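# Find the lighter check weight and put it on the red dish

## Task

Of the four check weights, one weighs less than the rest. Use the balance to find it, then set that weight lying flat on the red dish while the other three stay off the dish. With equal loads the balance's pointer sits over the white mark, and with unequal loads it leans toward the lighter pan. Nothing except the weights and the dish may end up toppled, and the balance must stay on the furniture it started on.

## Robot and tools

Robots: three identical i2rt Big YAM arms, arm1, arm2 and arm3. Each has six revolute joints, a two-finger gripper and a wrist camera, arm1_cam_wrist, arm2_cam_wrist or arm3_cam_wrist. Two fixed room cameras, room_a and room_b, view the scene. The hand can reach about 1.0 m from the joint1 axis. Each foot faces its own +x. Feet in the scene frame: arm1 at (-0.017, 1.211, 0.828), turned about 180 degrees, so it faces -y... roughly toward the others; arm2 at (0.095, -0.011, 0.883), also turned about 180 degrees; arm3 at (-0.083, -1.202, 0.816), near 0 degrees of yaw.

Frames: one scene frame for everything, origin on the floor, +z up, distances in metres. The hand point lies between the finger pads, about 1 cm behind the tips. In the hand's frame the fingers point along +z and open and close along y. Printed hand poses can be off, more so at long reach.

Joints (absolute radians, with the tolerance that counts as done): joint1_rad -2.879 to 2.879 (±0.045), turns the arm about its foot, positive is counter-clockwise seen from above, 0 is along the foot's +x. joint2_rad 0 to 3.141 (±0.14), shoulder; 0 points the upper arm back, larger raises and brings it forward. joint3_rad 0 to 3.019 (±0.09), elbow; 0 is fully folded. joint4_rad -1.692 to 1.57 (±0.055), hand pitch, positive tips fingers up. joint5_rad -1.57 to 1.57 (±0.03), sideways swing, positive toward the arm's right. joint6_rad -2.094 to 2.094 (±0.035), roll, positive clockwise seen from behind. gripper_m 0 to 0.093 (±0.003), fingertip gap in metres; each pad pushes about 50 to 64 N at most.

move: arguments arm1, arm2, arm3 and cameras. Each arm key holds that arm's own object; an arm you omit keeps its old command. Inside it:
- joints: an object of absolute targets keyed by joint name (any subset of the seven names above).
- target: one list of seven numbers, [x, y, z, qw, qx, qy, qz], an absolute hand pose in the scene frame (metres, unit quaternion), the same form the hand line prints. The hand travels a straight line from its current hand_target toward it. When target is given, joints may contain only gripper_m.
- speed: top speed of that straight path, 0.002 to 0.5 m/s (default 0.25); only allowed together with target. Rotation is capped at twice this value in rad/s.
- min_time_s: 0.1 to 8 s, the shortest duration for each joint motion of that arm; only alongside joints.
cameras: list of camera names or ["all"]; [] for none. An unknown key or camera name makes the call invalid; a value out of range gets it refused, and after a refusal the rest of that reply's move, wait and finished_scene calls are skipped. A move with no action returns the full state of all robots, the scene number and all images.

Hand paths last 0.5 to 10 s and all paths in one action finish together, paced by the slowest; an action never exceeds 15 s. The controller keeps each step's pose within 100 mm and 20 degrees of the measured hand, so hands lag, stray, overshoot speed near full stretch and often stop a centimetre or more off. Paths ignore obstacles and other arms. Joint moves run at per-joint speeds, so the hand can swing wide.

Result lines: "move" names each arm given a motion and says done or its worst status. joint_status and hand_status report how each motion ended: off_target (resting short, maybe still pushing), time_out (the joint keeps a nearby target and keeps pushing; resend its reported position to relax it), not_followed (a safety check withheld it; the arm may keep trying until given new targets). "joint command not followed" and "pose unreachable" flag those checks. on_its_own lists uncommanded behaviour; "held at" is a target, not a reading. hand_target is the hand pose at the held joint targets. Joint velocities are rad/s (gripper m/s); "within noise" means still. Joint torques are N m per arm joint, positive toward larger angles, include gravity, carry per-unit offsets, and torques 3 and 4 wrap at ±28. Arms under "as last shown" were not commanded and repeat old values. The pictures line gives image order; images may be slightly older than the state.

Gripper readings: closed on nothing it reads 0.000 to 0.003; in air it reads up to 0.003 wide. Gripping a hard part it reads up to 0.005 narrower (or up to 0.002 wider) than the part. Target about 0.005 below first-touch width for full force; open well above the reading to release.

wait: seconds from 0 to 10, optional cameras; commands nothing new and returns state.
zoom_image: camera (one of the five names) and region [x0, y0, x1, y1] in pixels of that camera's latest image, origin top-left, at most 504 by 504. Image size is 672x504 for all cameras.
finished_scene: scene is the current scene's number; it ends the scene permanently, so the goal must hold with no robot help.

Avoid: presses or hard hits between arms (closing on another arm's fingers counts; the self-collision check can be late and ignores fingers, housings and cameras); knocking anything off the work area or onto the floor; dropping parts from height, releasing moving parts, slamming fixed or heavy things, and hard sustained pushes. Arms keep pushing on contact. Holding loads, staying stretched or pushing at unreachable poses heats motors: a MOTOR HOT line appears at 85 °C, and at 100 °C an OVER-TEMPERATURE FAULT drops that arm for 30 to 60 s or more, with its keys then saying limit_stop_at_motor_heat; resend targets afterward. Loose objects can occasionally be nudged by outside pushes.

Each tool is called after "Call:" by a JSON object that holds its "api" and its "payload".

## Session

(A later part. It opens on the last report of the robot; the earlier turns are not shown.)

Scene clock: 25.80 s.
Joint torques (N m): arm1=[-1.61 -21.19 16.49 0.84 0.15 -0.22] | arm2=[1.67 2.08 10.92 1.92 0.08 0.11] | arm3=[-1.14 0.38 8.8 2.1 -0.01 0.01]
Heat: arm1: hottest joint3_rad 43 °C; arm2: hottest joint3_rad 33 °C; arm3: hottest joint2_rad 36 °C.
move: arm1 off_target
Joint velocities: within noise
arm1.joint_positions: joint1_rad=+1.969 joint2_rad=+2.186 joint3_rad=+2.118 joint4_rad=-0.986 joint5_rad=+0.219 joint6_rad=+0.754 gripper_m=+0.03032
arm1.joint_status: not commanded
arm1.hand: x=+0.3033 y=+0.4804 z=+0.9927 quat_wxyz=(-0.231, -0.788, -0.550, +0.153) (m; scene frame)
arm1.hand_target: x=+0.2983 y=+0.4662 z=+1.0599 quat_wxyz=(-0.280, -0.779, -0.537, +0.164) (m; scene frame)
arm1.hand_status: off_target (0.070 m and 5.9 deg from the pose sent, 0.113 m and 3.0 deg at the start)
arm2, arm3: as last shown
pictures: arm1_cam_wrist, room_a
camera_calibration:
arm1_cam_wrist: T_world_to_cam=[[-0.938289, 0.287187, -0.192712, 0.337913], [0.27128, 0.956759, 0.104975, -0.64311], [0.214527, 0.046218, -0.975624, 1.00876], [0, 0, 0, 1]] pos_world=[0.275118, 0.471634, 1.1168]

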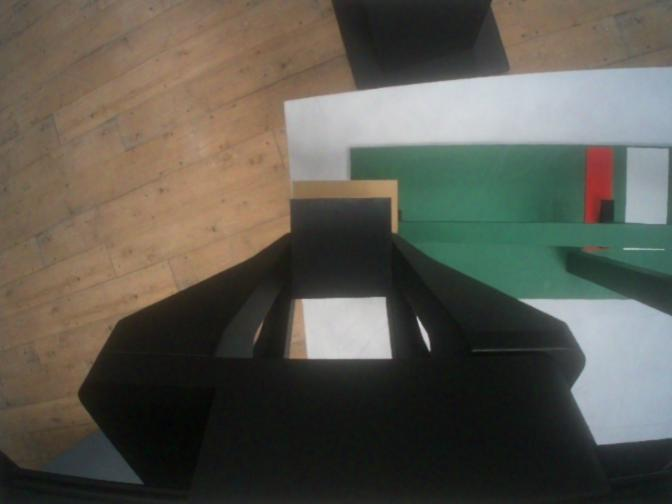

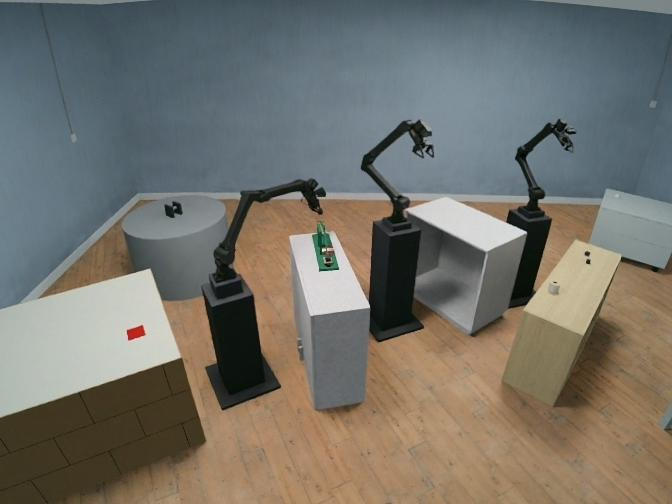

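Call:
{"api": "move", "payload": {"arm1": {"joints": {"joint2_rad": 1.65, "joint3_rad": 1.8, "joint4_rad": -1.0}, "min_time_s": 1.2}}}

Call:
{"api": "move", "payload": {"arm1": {"joints": {"joint1_rad": -1.47, "joint2_rad": 1.534, "joint3_rad": 1.0, "joint4_rad": -0.45, "joint5_rad": 0, "joint6_rad": 0}, "min_time_s": 3.5}, "cameras": ["arm1_cam_wrist", "room_a", "room_b"]}}

Scene clock: 28.50 s.
Joint torques (N m): arm1=[-1.44 -15.5 12.18 1.31 0.14 -0.26] | arm2=[1.44 2.02 10.97 1.92 0.08 0.11] | arm3=[-1.08 0.38 8.79 2.07 -0.01 0.01]
Heat: arm1: hottest joint3_rad 43 °C; arm2: hottest joint3_rad 34 °C; arm3: hottest joint2_rad 36 °C.
move: arm1 done
Joint velocities: within noise
arm1.joint_positions: joint1_rad=+1.969 joint2_rad=+1.679 joint3_rad=+1.784 joint4_rad=-0.998 joint5_rad=+0.218 joint6_rad=+0.754 gripper_m=+0.03032
arm1.joint_status: all done
arm1.hand: x=+0.2452 y=+0.6018 z=+1.1789 quat_wxyz=(-0.307, -0.774, -0.530, +0.164) (m; scene frame)
arm1.hand_target: x=+0.2346 y=+0.6027 z=+1.2059 quat_wxyz=(-0.325, -0.769, -0.524, +0.171) (m; scene frame)
arm1.hand_status: not commanded
arm2, arm3: as last shown
pictures: none

Scene clock: 32.67 s.
Joint torques (N m): arm1=[-0.56 -11.99 10.15 1.98 -0.04 -0.25] | arm2=[1.2 2.14 10.95 1.98 0.08 0.11] | arm3=[-1.14 0.44 8.79 2.04 -0.02 0.01]
Heat: arm1: hottest joint3_rad 43 °C; arm2: hottest joint3_rad 34 °C; arm3: hottest joint2_rad 36 °C.
move: arm1 done
Joint velocities: within noise
arm1.joint_positions: joint1_rad=-1.469 joint2_rad=+1.567 joint3_rad=+0.987 joint4_rad=-0.469 joint5_rad=+0.002 joint6_rad=+0.015 gripper_m=+0.03032
arm1.joint_status: all done
arm1.hand: x=-0.1015 y=+1.7363 z=+0.9113 quat_wxyz=(+0.162, -0.731, +0.632, +0.198) (m; scene frame)
arm1.hand_target: x=-0.1026 y=+1.7468 z=+0.9367 quat_wxyz=(+0.183, -0.729, +0.621, +0.221) (m; scene frame)
arm1.hand_status: not commanded
arm2, arm3: as last shown
pictures: arm1_cam_wrist, room_a, room_b
camera_calibration:
arm1_cam_wrist: T_world_to_cam=[[0.988775, 0.149076, -0.0100314, -0.149375], [0.149201, -0.981569, 0.119423, 1.6136], [0.00795663, -0.119579, -0.992793, 1.24074], [0, 0, 0, 1]] pos_world=[-0.102925, 1.7545, 1.0376]

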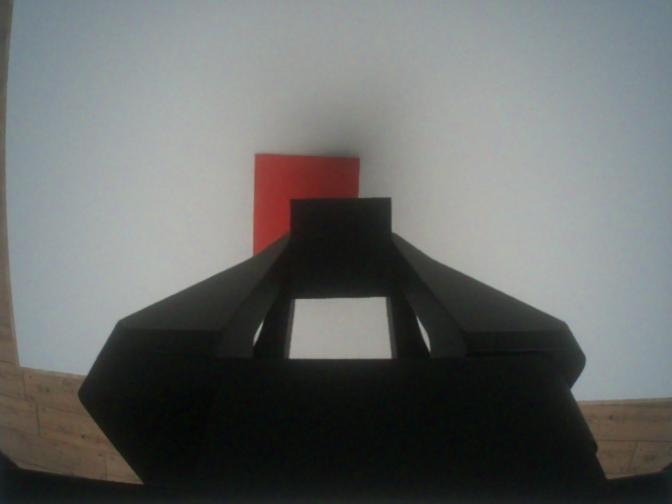

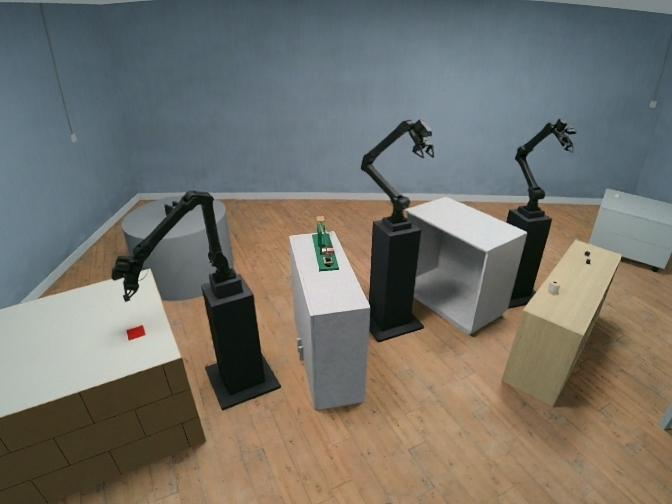

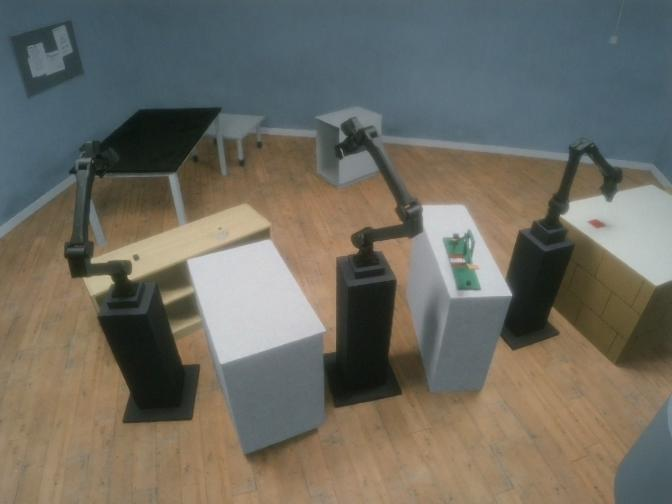

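Call:
{"api": "move", "payload": {"arm1": {"target": [-0.139, 1.755, 0.785, 0.193, -0.743, 0.594, 0.241], "speed": 0.2}, "cameras": ["arm1_cam_wrist", "room_a", "room_b"]}}

Call:
{"api": "zoom_image", "payload": {"camera": "room_a", "region": [80, 270, 190, 380]}}

Call:
{"api": "zoom_image", "payload": {"camera": "room_b", "region": [550, 160, 660, 270]}}

Scene clock: 35.13 s.
Joint torques (N m): arm1=[0.79 -11.11 7.57 2.21 0.17 -0.22] | arm2=[1.55 2.08 10.97 1.98 0.1 0.12] | arm3=[-1.14 0.44 8.79 2.07 -0.01 0.01]
Heat: arm1: hottest joint3_rad 44 °C; arm2: hottest joint3_rad 35 °C; arm3: hottest joint2_rad 36 °C.
move: arm1 off_target
Joint velocities: within noise
arm1.joint_positions: joint1_rad=-1.420 joint2_rad=+1.857 joint3_rad=+0.875 joint4_rad=+0.009 joint5_rad=+0.006 joint6_rad=+0.011 gripper_m=+0.03032
arm1.joint_status: not commanded
arm1.hand: x=-0.1302 y=+1.7450 z=+0.7783 quat_wxyz=(+0.182, -0.739, +0.607, +0.229) (m; scene frame)
arm1.hand_target: x=-0.1391 y=+1.7547 z=+0.7853 quat_wxyz=(+0.193, -0.743, +0.594, +0.241) (m; scene frame)
arm1.hand_status: off_target (0.015 m and 2.4 deg from the pose sent, 0.133 m and 7.6 deg at the start)
arm2, arm3: as last shown
pictures: arm1_cam_wrist, room_a, room_b
camera_calibration:
arm1_cam_wrist: T_world_to_cam=[[0.980176, 0.198035, -0.00609889, -0.213183], [0.198112, -0.979223, 0.0432861, 1.7039], [0.00260001, -0.0436363, -0.999044, 0.981576], [0, 0, 0, 1]] pos_world=[-0.131158, 1.75354, 0.905582]

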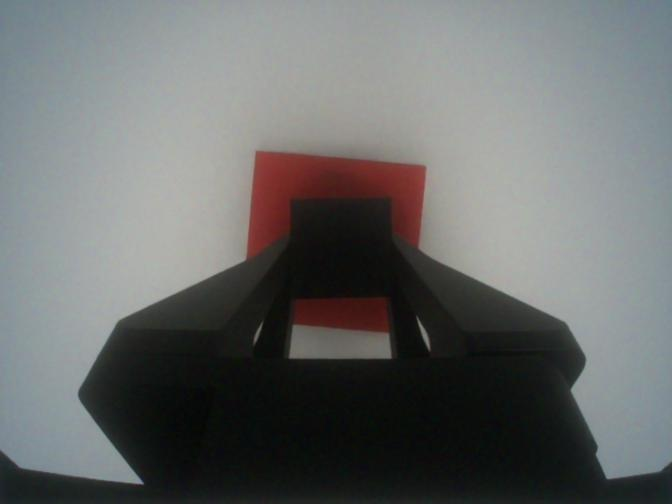

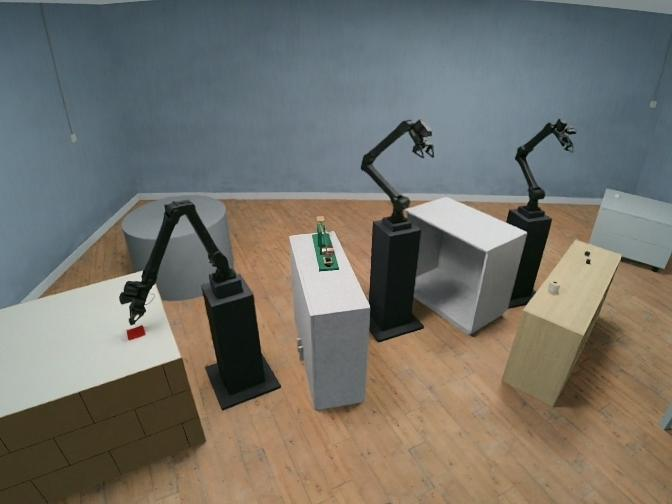

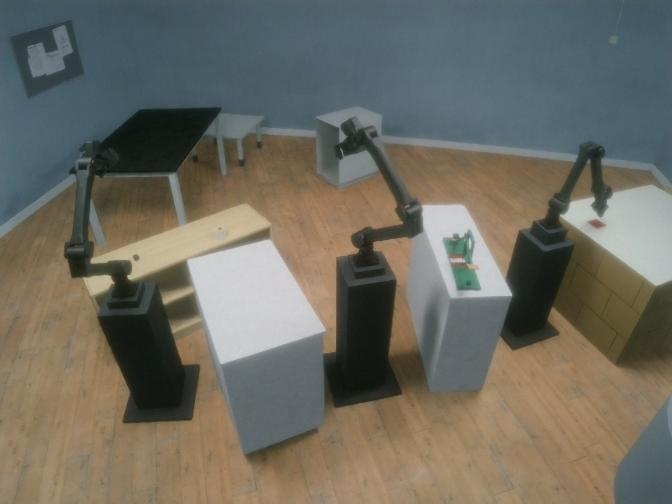

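Scaled by 4.582 from the camera's 672x504 image, which has a finer 960x720 frame.

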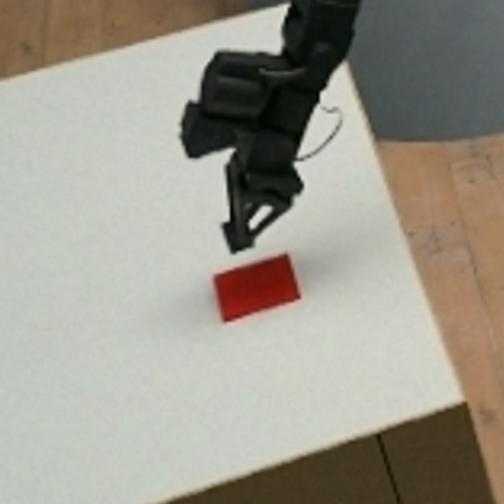

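Scaled by 4.582 from the camera's 672x504 image, which has a finer 960x720 frame.

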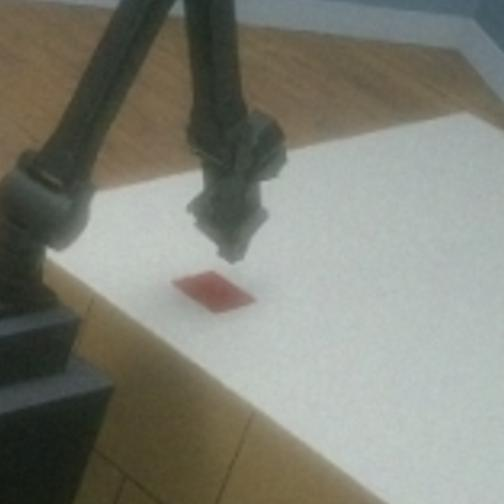

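Call:
{"api": "move", "payload": {"arm1": {"target": [-0.144, 1.756, 0.731, 0.193, -0.743, 0.594, 0.241], "speed": 0.12}, "cameras": ["room_a", "room_b"]}}

Call:
{"api": "zoom_image", "payload": {"camera": "room_a", "region": [100, 300, 170, 370]}}

Call:
{"api": "zoom_image", "payload": {"camera": "room_b", "region": [560, 180, 640, 260]}}

Scene clock: 36.80 s.
Joint torques (N m): arm1=[0.44 -11.69 6.76 2.19 0.12 -0.17] | arm2=[1.61 2.26 10.96 1.94 0.08 0.11] | arm3=[-1.2 0.44 8.77 2.07 0 0.02]
Heat: arm1: hottest joint3_rad 44 °C; arm2: hottest joint3_rad 35 °C; arm3: hottest joint2_rad 36 °C.
move: arm1 off_target
Joint velocities: within noise
arm1.joint_positions: joint1_rad=-1.412 joint2_rad=+1.998 joint3_rad=+0.875 joint4_rad=+0.145 joint5_rad=+0.011 joint6_rad=+0.011 gripper_m=+0.03032
arm1.joint_status: not commanded
arm1.hand: x=-0.1338 y=+1.7428 z=+0.7232 quat_wxyz=(+0.181, -0.742, +0.605, +0.227) (m; scene frame)
arm1.hand_target: x=-0.1440 y=+1.7555 z=+0.7314 quat_wxyz=(+0.193, -0.743, +0.594, +0.241) (m; scene frame)
arm1.hand_status: off_target (0.018 m and 2.5 deg from the pose sent, 0.050 m and 2.4 deg at the start)
arm2, arm3: as last shown
pictures: room_a, room_b

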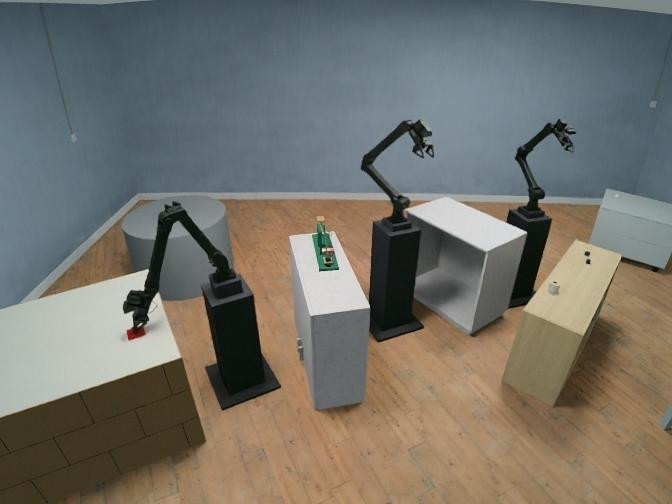

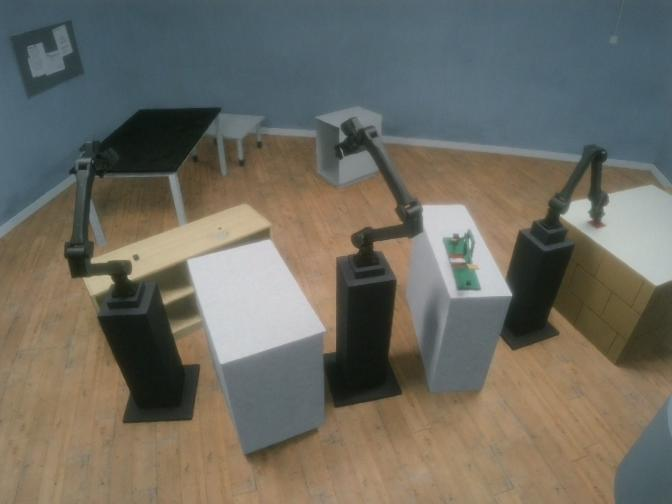

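Scaled by 7.200 from the camera's 672x504 image, which has a finer 960x720 frame.

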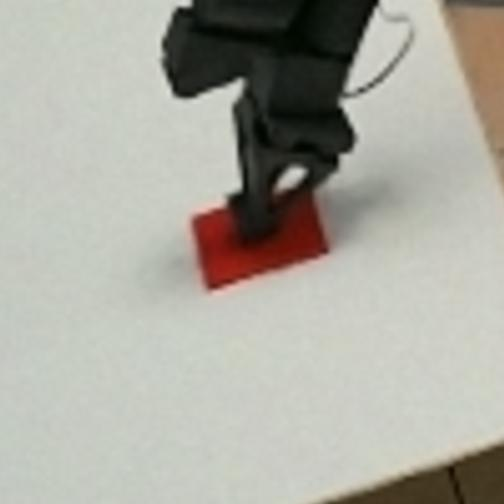

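Scaled by 6.300 from the camera's 672x504 image, which has a finer 960x720 frame.

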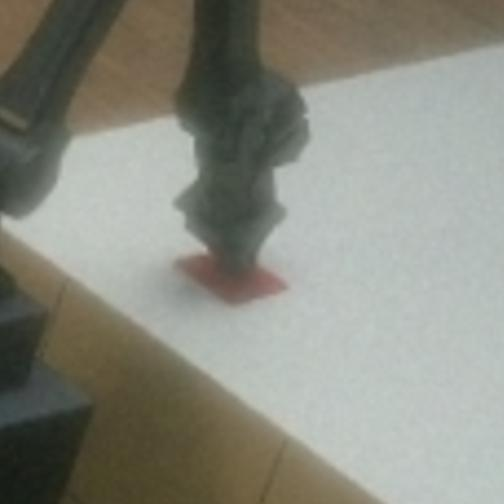

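Call:
{"api": "move", "payload": {"arm1": {"target": [-0.144, 1.756, 0.722, 0.193, -0.743, 0.594, 0.241], "speed": 0.05}}}

Call:
{"api": "move", "payload": {"arm1": {"target": [-0.144, 1.756, 0.717, 0.193, -0.743, 0.594, 0.241], "speed": 0.05}, "cameras": ["arm1_cam_wrist", "room_a", "room_b"]}}

Call:
{"api": "zoom_image", "payload": {"camera": "room_a", "region": [100, 300, 170, 370]}}

Scene clock: 41.33 s.
Joint torques (N m): arm1=[0.91 -10.58 6.99 2.21 0.14 -0.19] | arm2=[1.67 2.14 10.96 1.96 0.07 0.09] | arm3=[-1.2 0.44 8.81 2.07 0 0.01]
Heat: arm1: hottest joint3_rad 43 °C; arm2: hottest joint3_rad 35 °C; arm3: hottest joint2_rad 36 °C.
move: arm1 off_target
Joint velocities: within noise
arm1.joint_positions: joint1_rad=-1.412 joint2_rad=+2.010 joint3_rad=+0.875 joint4_rad=+0.166 joint5_rad=+0.011 joint6_rad=+0.011 gripper_m=+0.03032
arm1.joint_status: not commanded
arm1.hand: x=-0.1343 y=+1.7443 z=+0.7199 quat_wxyz=(+0.184, -0.741, +0.604, +0.230) (m; scene frame)
arm1.hand_target: x=-0.1441 y=+1.7555 z=+0.7224 quat_wxyz=(+0.193, -0.743, +0.594, +0.241) (m; scene frame)
arm1.hand_status: off_target (0.015 m and 2.0 deg from the pose sent, 0.017 m and 2.5 deg at the start)
arm2, arm3: as last shown
pictures: none

Scene clock: 42.30 s.
Joint torques (N m): arm1=[1.08 -10.29 7.17 2.1 0.11 -0.13] | arm2=[1.55 2.14 10.93 1.96 0.06 0.09] | arm3=[-1.2 0.44 8.81 2.06 -0.01 0.01]
Heat: arm1: hottest joint3_rad 43 °C; arm2: hottest joint3_rad 36 °C; arm3: hottest joint2_rad 36 °C.
move: arm1 off_target
Joint velocities: within noise
arm1.joint_positions: joint1_rad=-1.412 joint2_rad=+2.015 joint3_rad=+0.875 joint4_rad=+0.180 joint5_rad=+0.011 joint6_rad=+0.011 gripper_m=+0.03032
arm1.joint_status: not commanded
arm1.hand: x=-0.1346 y=+1.7460 z=+0.7195 quat_wxyz=(+0.187, -0.739, +0.603, +0.233) (m; scene frame)
arm1.hand_target: x=-0.1441 y=+1.7555 z=+0.7173 quat_wxyz=(+0.193, -0.743, +0.594, +0.241) (m; scene frame)
arm1.hand_status: off_target (0.014 m and 1.6 deg from the pose sent, 0.016 m and 2.0 deg at the start)
arm2, arm3: as last shown
pictures: arm1_cam_wrist, room_a, room_b
camera_calibration:
arm1_cam_wrist: T_world_to_cam=[[0.979169, 0.20304, -0.00155099, -0.22162], [0.202995, -0.978723, 0.0299043, 1.71765], [0.00455377, -0.0295962, -0.999552, 0.899107], [0, 0, 0, 1]] pos_world=[-0.135766, 1.75272, 0.846995]

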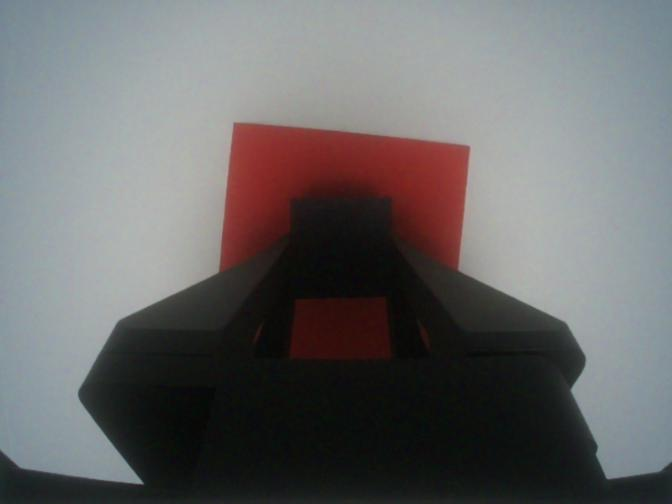

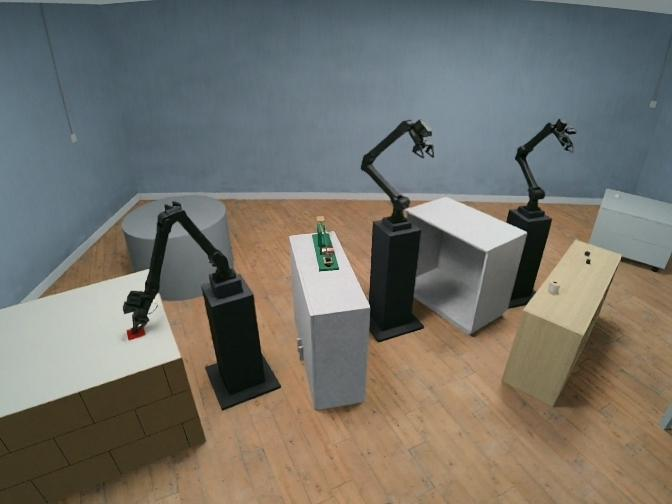

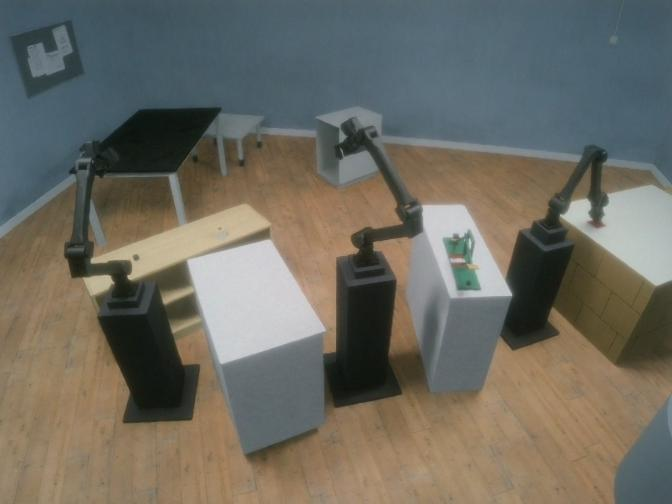

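Scaled by 7.200 from the camera's 672x504 image, which has a finer 960x720 frame.

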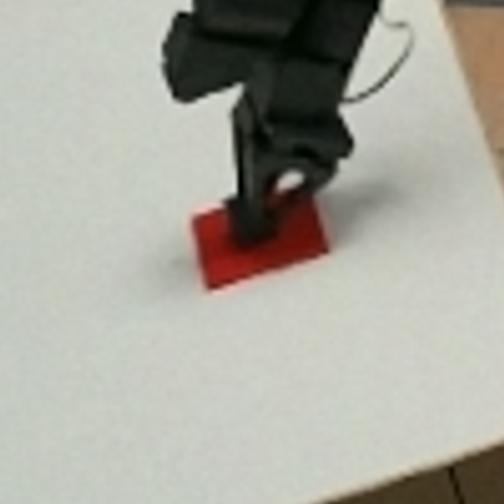

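Call:
{"api": "move", "payload": {"arm1": {"joints": {"gripper_m": 0.07}}, "cameras": ["arm1_cam_wrist"]}}

Scene clock: 43.10 s.
Joint torques (N m): arm1=[0.79 -10.93 7.25 1.96 0.12 -0.17] | arm2=[1.49 1.96 11.02 1.95 0.07 0.1] | arm3=[-1.2 0.5 8.79 2.06 -0.01 0]
Heat: arm1: hottest joint3_rad 43 °C; arm2: hottest joint3_rad 36 °C; arm3: hottest joint3_rad 37 °C.
move: arm1 done
Joint velocities: within noise
arm1.joint_positions: joint1_rad=-1.412 joint2_rad=+2.025 joint3_rad=+0.875 joint4_rad=+0.183 joint5_rad=+0.011 joint6_rad=+0.011 gripper_m=+0.06984
arm1.joint_status: all done
arm1.hand: x=-0.1342 y=+1.7442 z=+0.7146 quat_wxyz=(+0.185, -0.740, +0.604, +0.231) (m; scene frame)
arm1.hand_target: x=-0.1441 y=+1.7555 z=+0.7173 quat_wxyz=(+0.193, -0.743, +0.594, +0.241) (m; scene frame)
arm1.hand_status: not commanded
arm2.joint_positions: joint1_rad=+0.482 joint2_rad=+0.585 joint3_rad=+1.357 joint4_rad=-1.462 joint5_rad=+0.226 joint6_rad=+0.023 gripper_m=+0.09396
arm2.joint_status: not commanded
arm2.hand: x=-0.1095 y=-0.0683 z=+1.3892 quat_wxyz=(-0.010, +0.891, +0.138, -0.433) (m; scene frame)
arm2.hand_target: x=-0.1075 y=-0.0675 z=+1.4001 quat_wxyz=(-0.007, +0.885, +0.136, -0.444) (m; scene frame)
arm2.hand_status: not commanded
arm3.joint_positions: joint1_rad=-0.065 joint2_rad=+0.649 joint3_rad=+1.390 joint4_rad=-1.161 joint5_rad=-0.034 joint6_rad=-0.702 gripper_m=+0.09396
arm3.joint_status: not commanded
arm3.hand: x=-0.3410 y=-1.1470 z=+1.3892 quat_wxyz=(-0.236, +0.811, +0.203, -0.495) (m; scene frame)
arm3.hand_target: x=-0.3379 y=-1.1478 z=+1.4005 quat_wxyz=(-0.241, +0.805, +0.201, -0.504) (m; scene frame)
arm3.hand_status: not commanded
pictures: arm1_cam_wrist
camera_calibration:
arm1_cam_wrist: T_world_to_cam=[[0.979147, 0.203147, -0.00144514, -0.221921], [0.203062, -0.978475, 0.0367653, 1.71069], [0.00605473, -0.0362921, -0.999323, 0.905816], [0, 0, 0, 1]] pos_world=[-0.135569, 1.75183, 0.841988]

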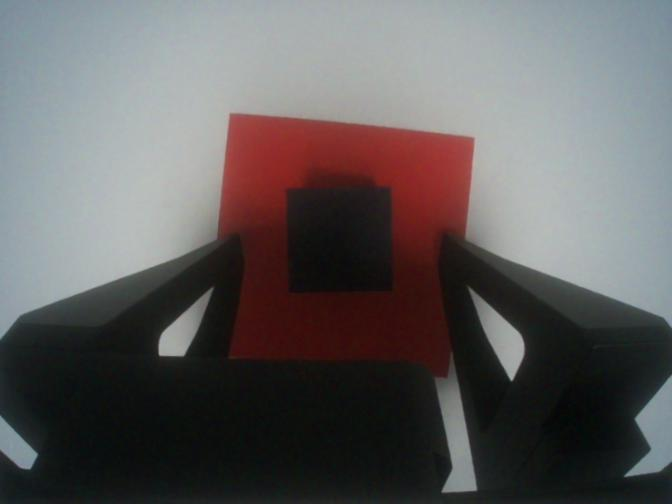

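Call:
{"api": "move", "payload": {"arm1": {"target": [-0.1245, 1.675, 0.84, 0.193, -0.743, 0.594, 0.241], "speed": 0.12}, "cameras": ["arm1_cam_wrist", "room_a"]}}

Call:
{"api": "zoom_image", "payload": {"camera": "room_a", "region": [100, 300, 170, 370]}}

Call:
{"api": "zoom_image", "payload": {"camera": "room_a", "region": [270, 190, 390, 290]}}

Scene clock: 45.33 s.
Joint torques (N m): arm1=[0.85 -9.58 7.38 1.07 0.14 -0.14] | arm2=[1.38 2.08 11.03 1.95 0.09 0.11] | arm3=[-1.14 0.44 8.81 2.06 -0.01 0.01]
Heat: arm1: hottest joint3_rad 43 °C; arm2: hottest joint3_rad 36 °C; arm3: hottest joint3_rad 37 °C.
move: arm1 off_target
Joint velocities: within noise
arm1.joint_positions: joint1_rad=-1.412 joint2_rad=+1.588 joint3_rad=+0.676 joint4_rad=-0.046 joint5_rad=+0.012 joint6_rad=+0.011 gripper_m=+0.06993
arm1.joint_status: not commanded
arm1.hand: x=-0.1174 y=+1.6734 z=+0.8298 quat_wxyz=(+0.188, -0.739, +0.603, +0.234) (m; scene frame)
arm1.hand_target: x=-0.1245 y=+1.6751 z=+0.8398 quat_wxyz=(+0.193, -0.743, +0.594, +0.241) (m; scene frame)
arm1.hand_status: off_target (0.013 m and 1.5 deg from the pose sent, 0.144 m and 1.9 deg at the start)
arm2, arm3: as last shown
pictures: arm1_cam_wrist, room_a
camera_calibration:
arm1_cam_wrist: T_world_to_cam=[[0.979212, 0.202836, -0.00125999, -0.223419], [0.202791, -0.978821, 0.0280261, 1.64145], [0.00445139, -0.027699, -0.999606, 1.00388], [0, 0, 0, 1]] pos_world=[-0.118565, 1.67981, 0.957197]

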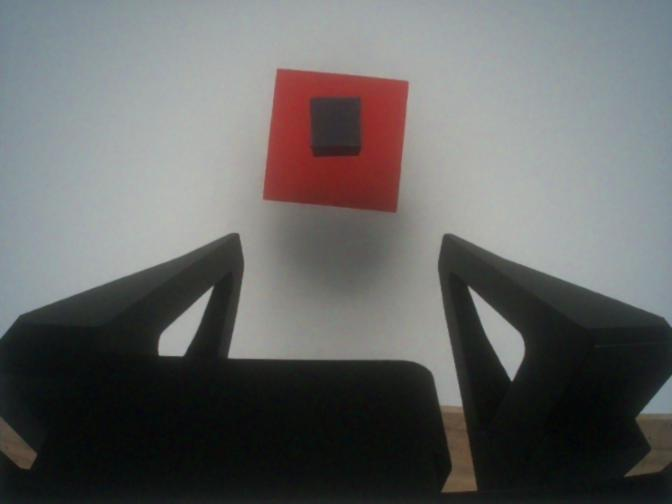

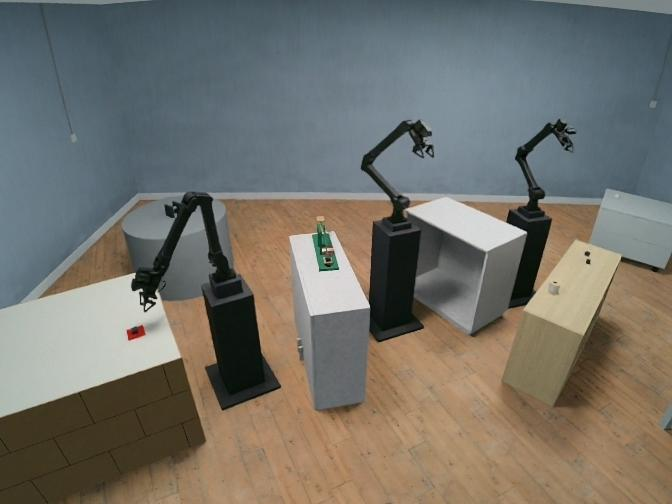

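Scaled by 7.200 from the camera's 672x504 image, which has a finer 960x720 frame.

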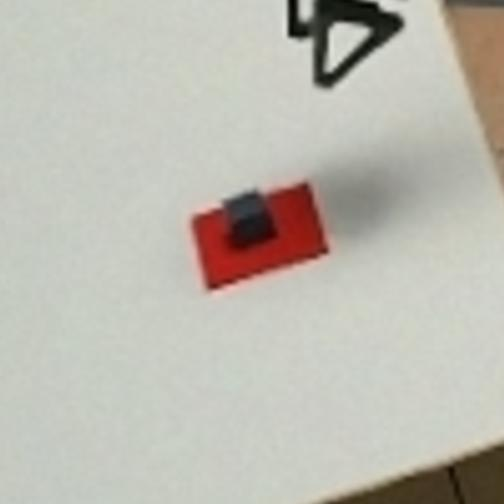

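Scaled by 4.200 from the camera's 672x504 image, which has a finer 960x720 frame.

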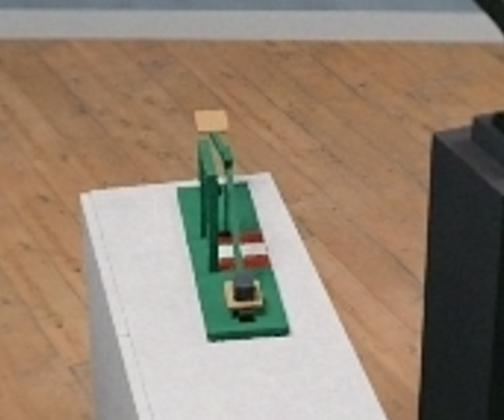

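Done, flat and stable.

Call:
{"api": "finished_scene", "payload": {"scene": 1}}

The scene is finished: the task was done.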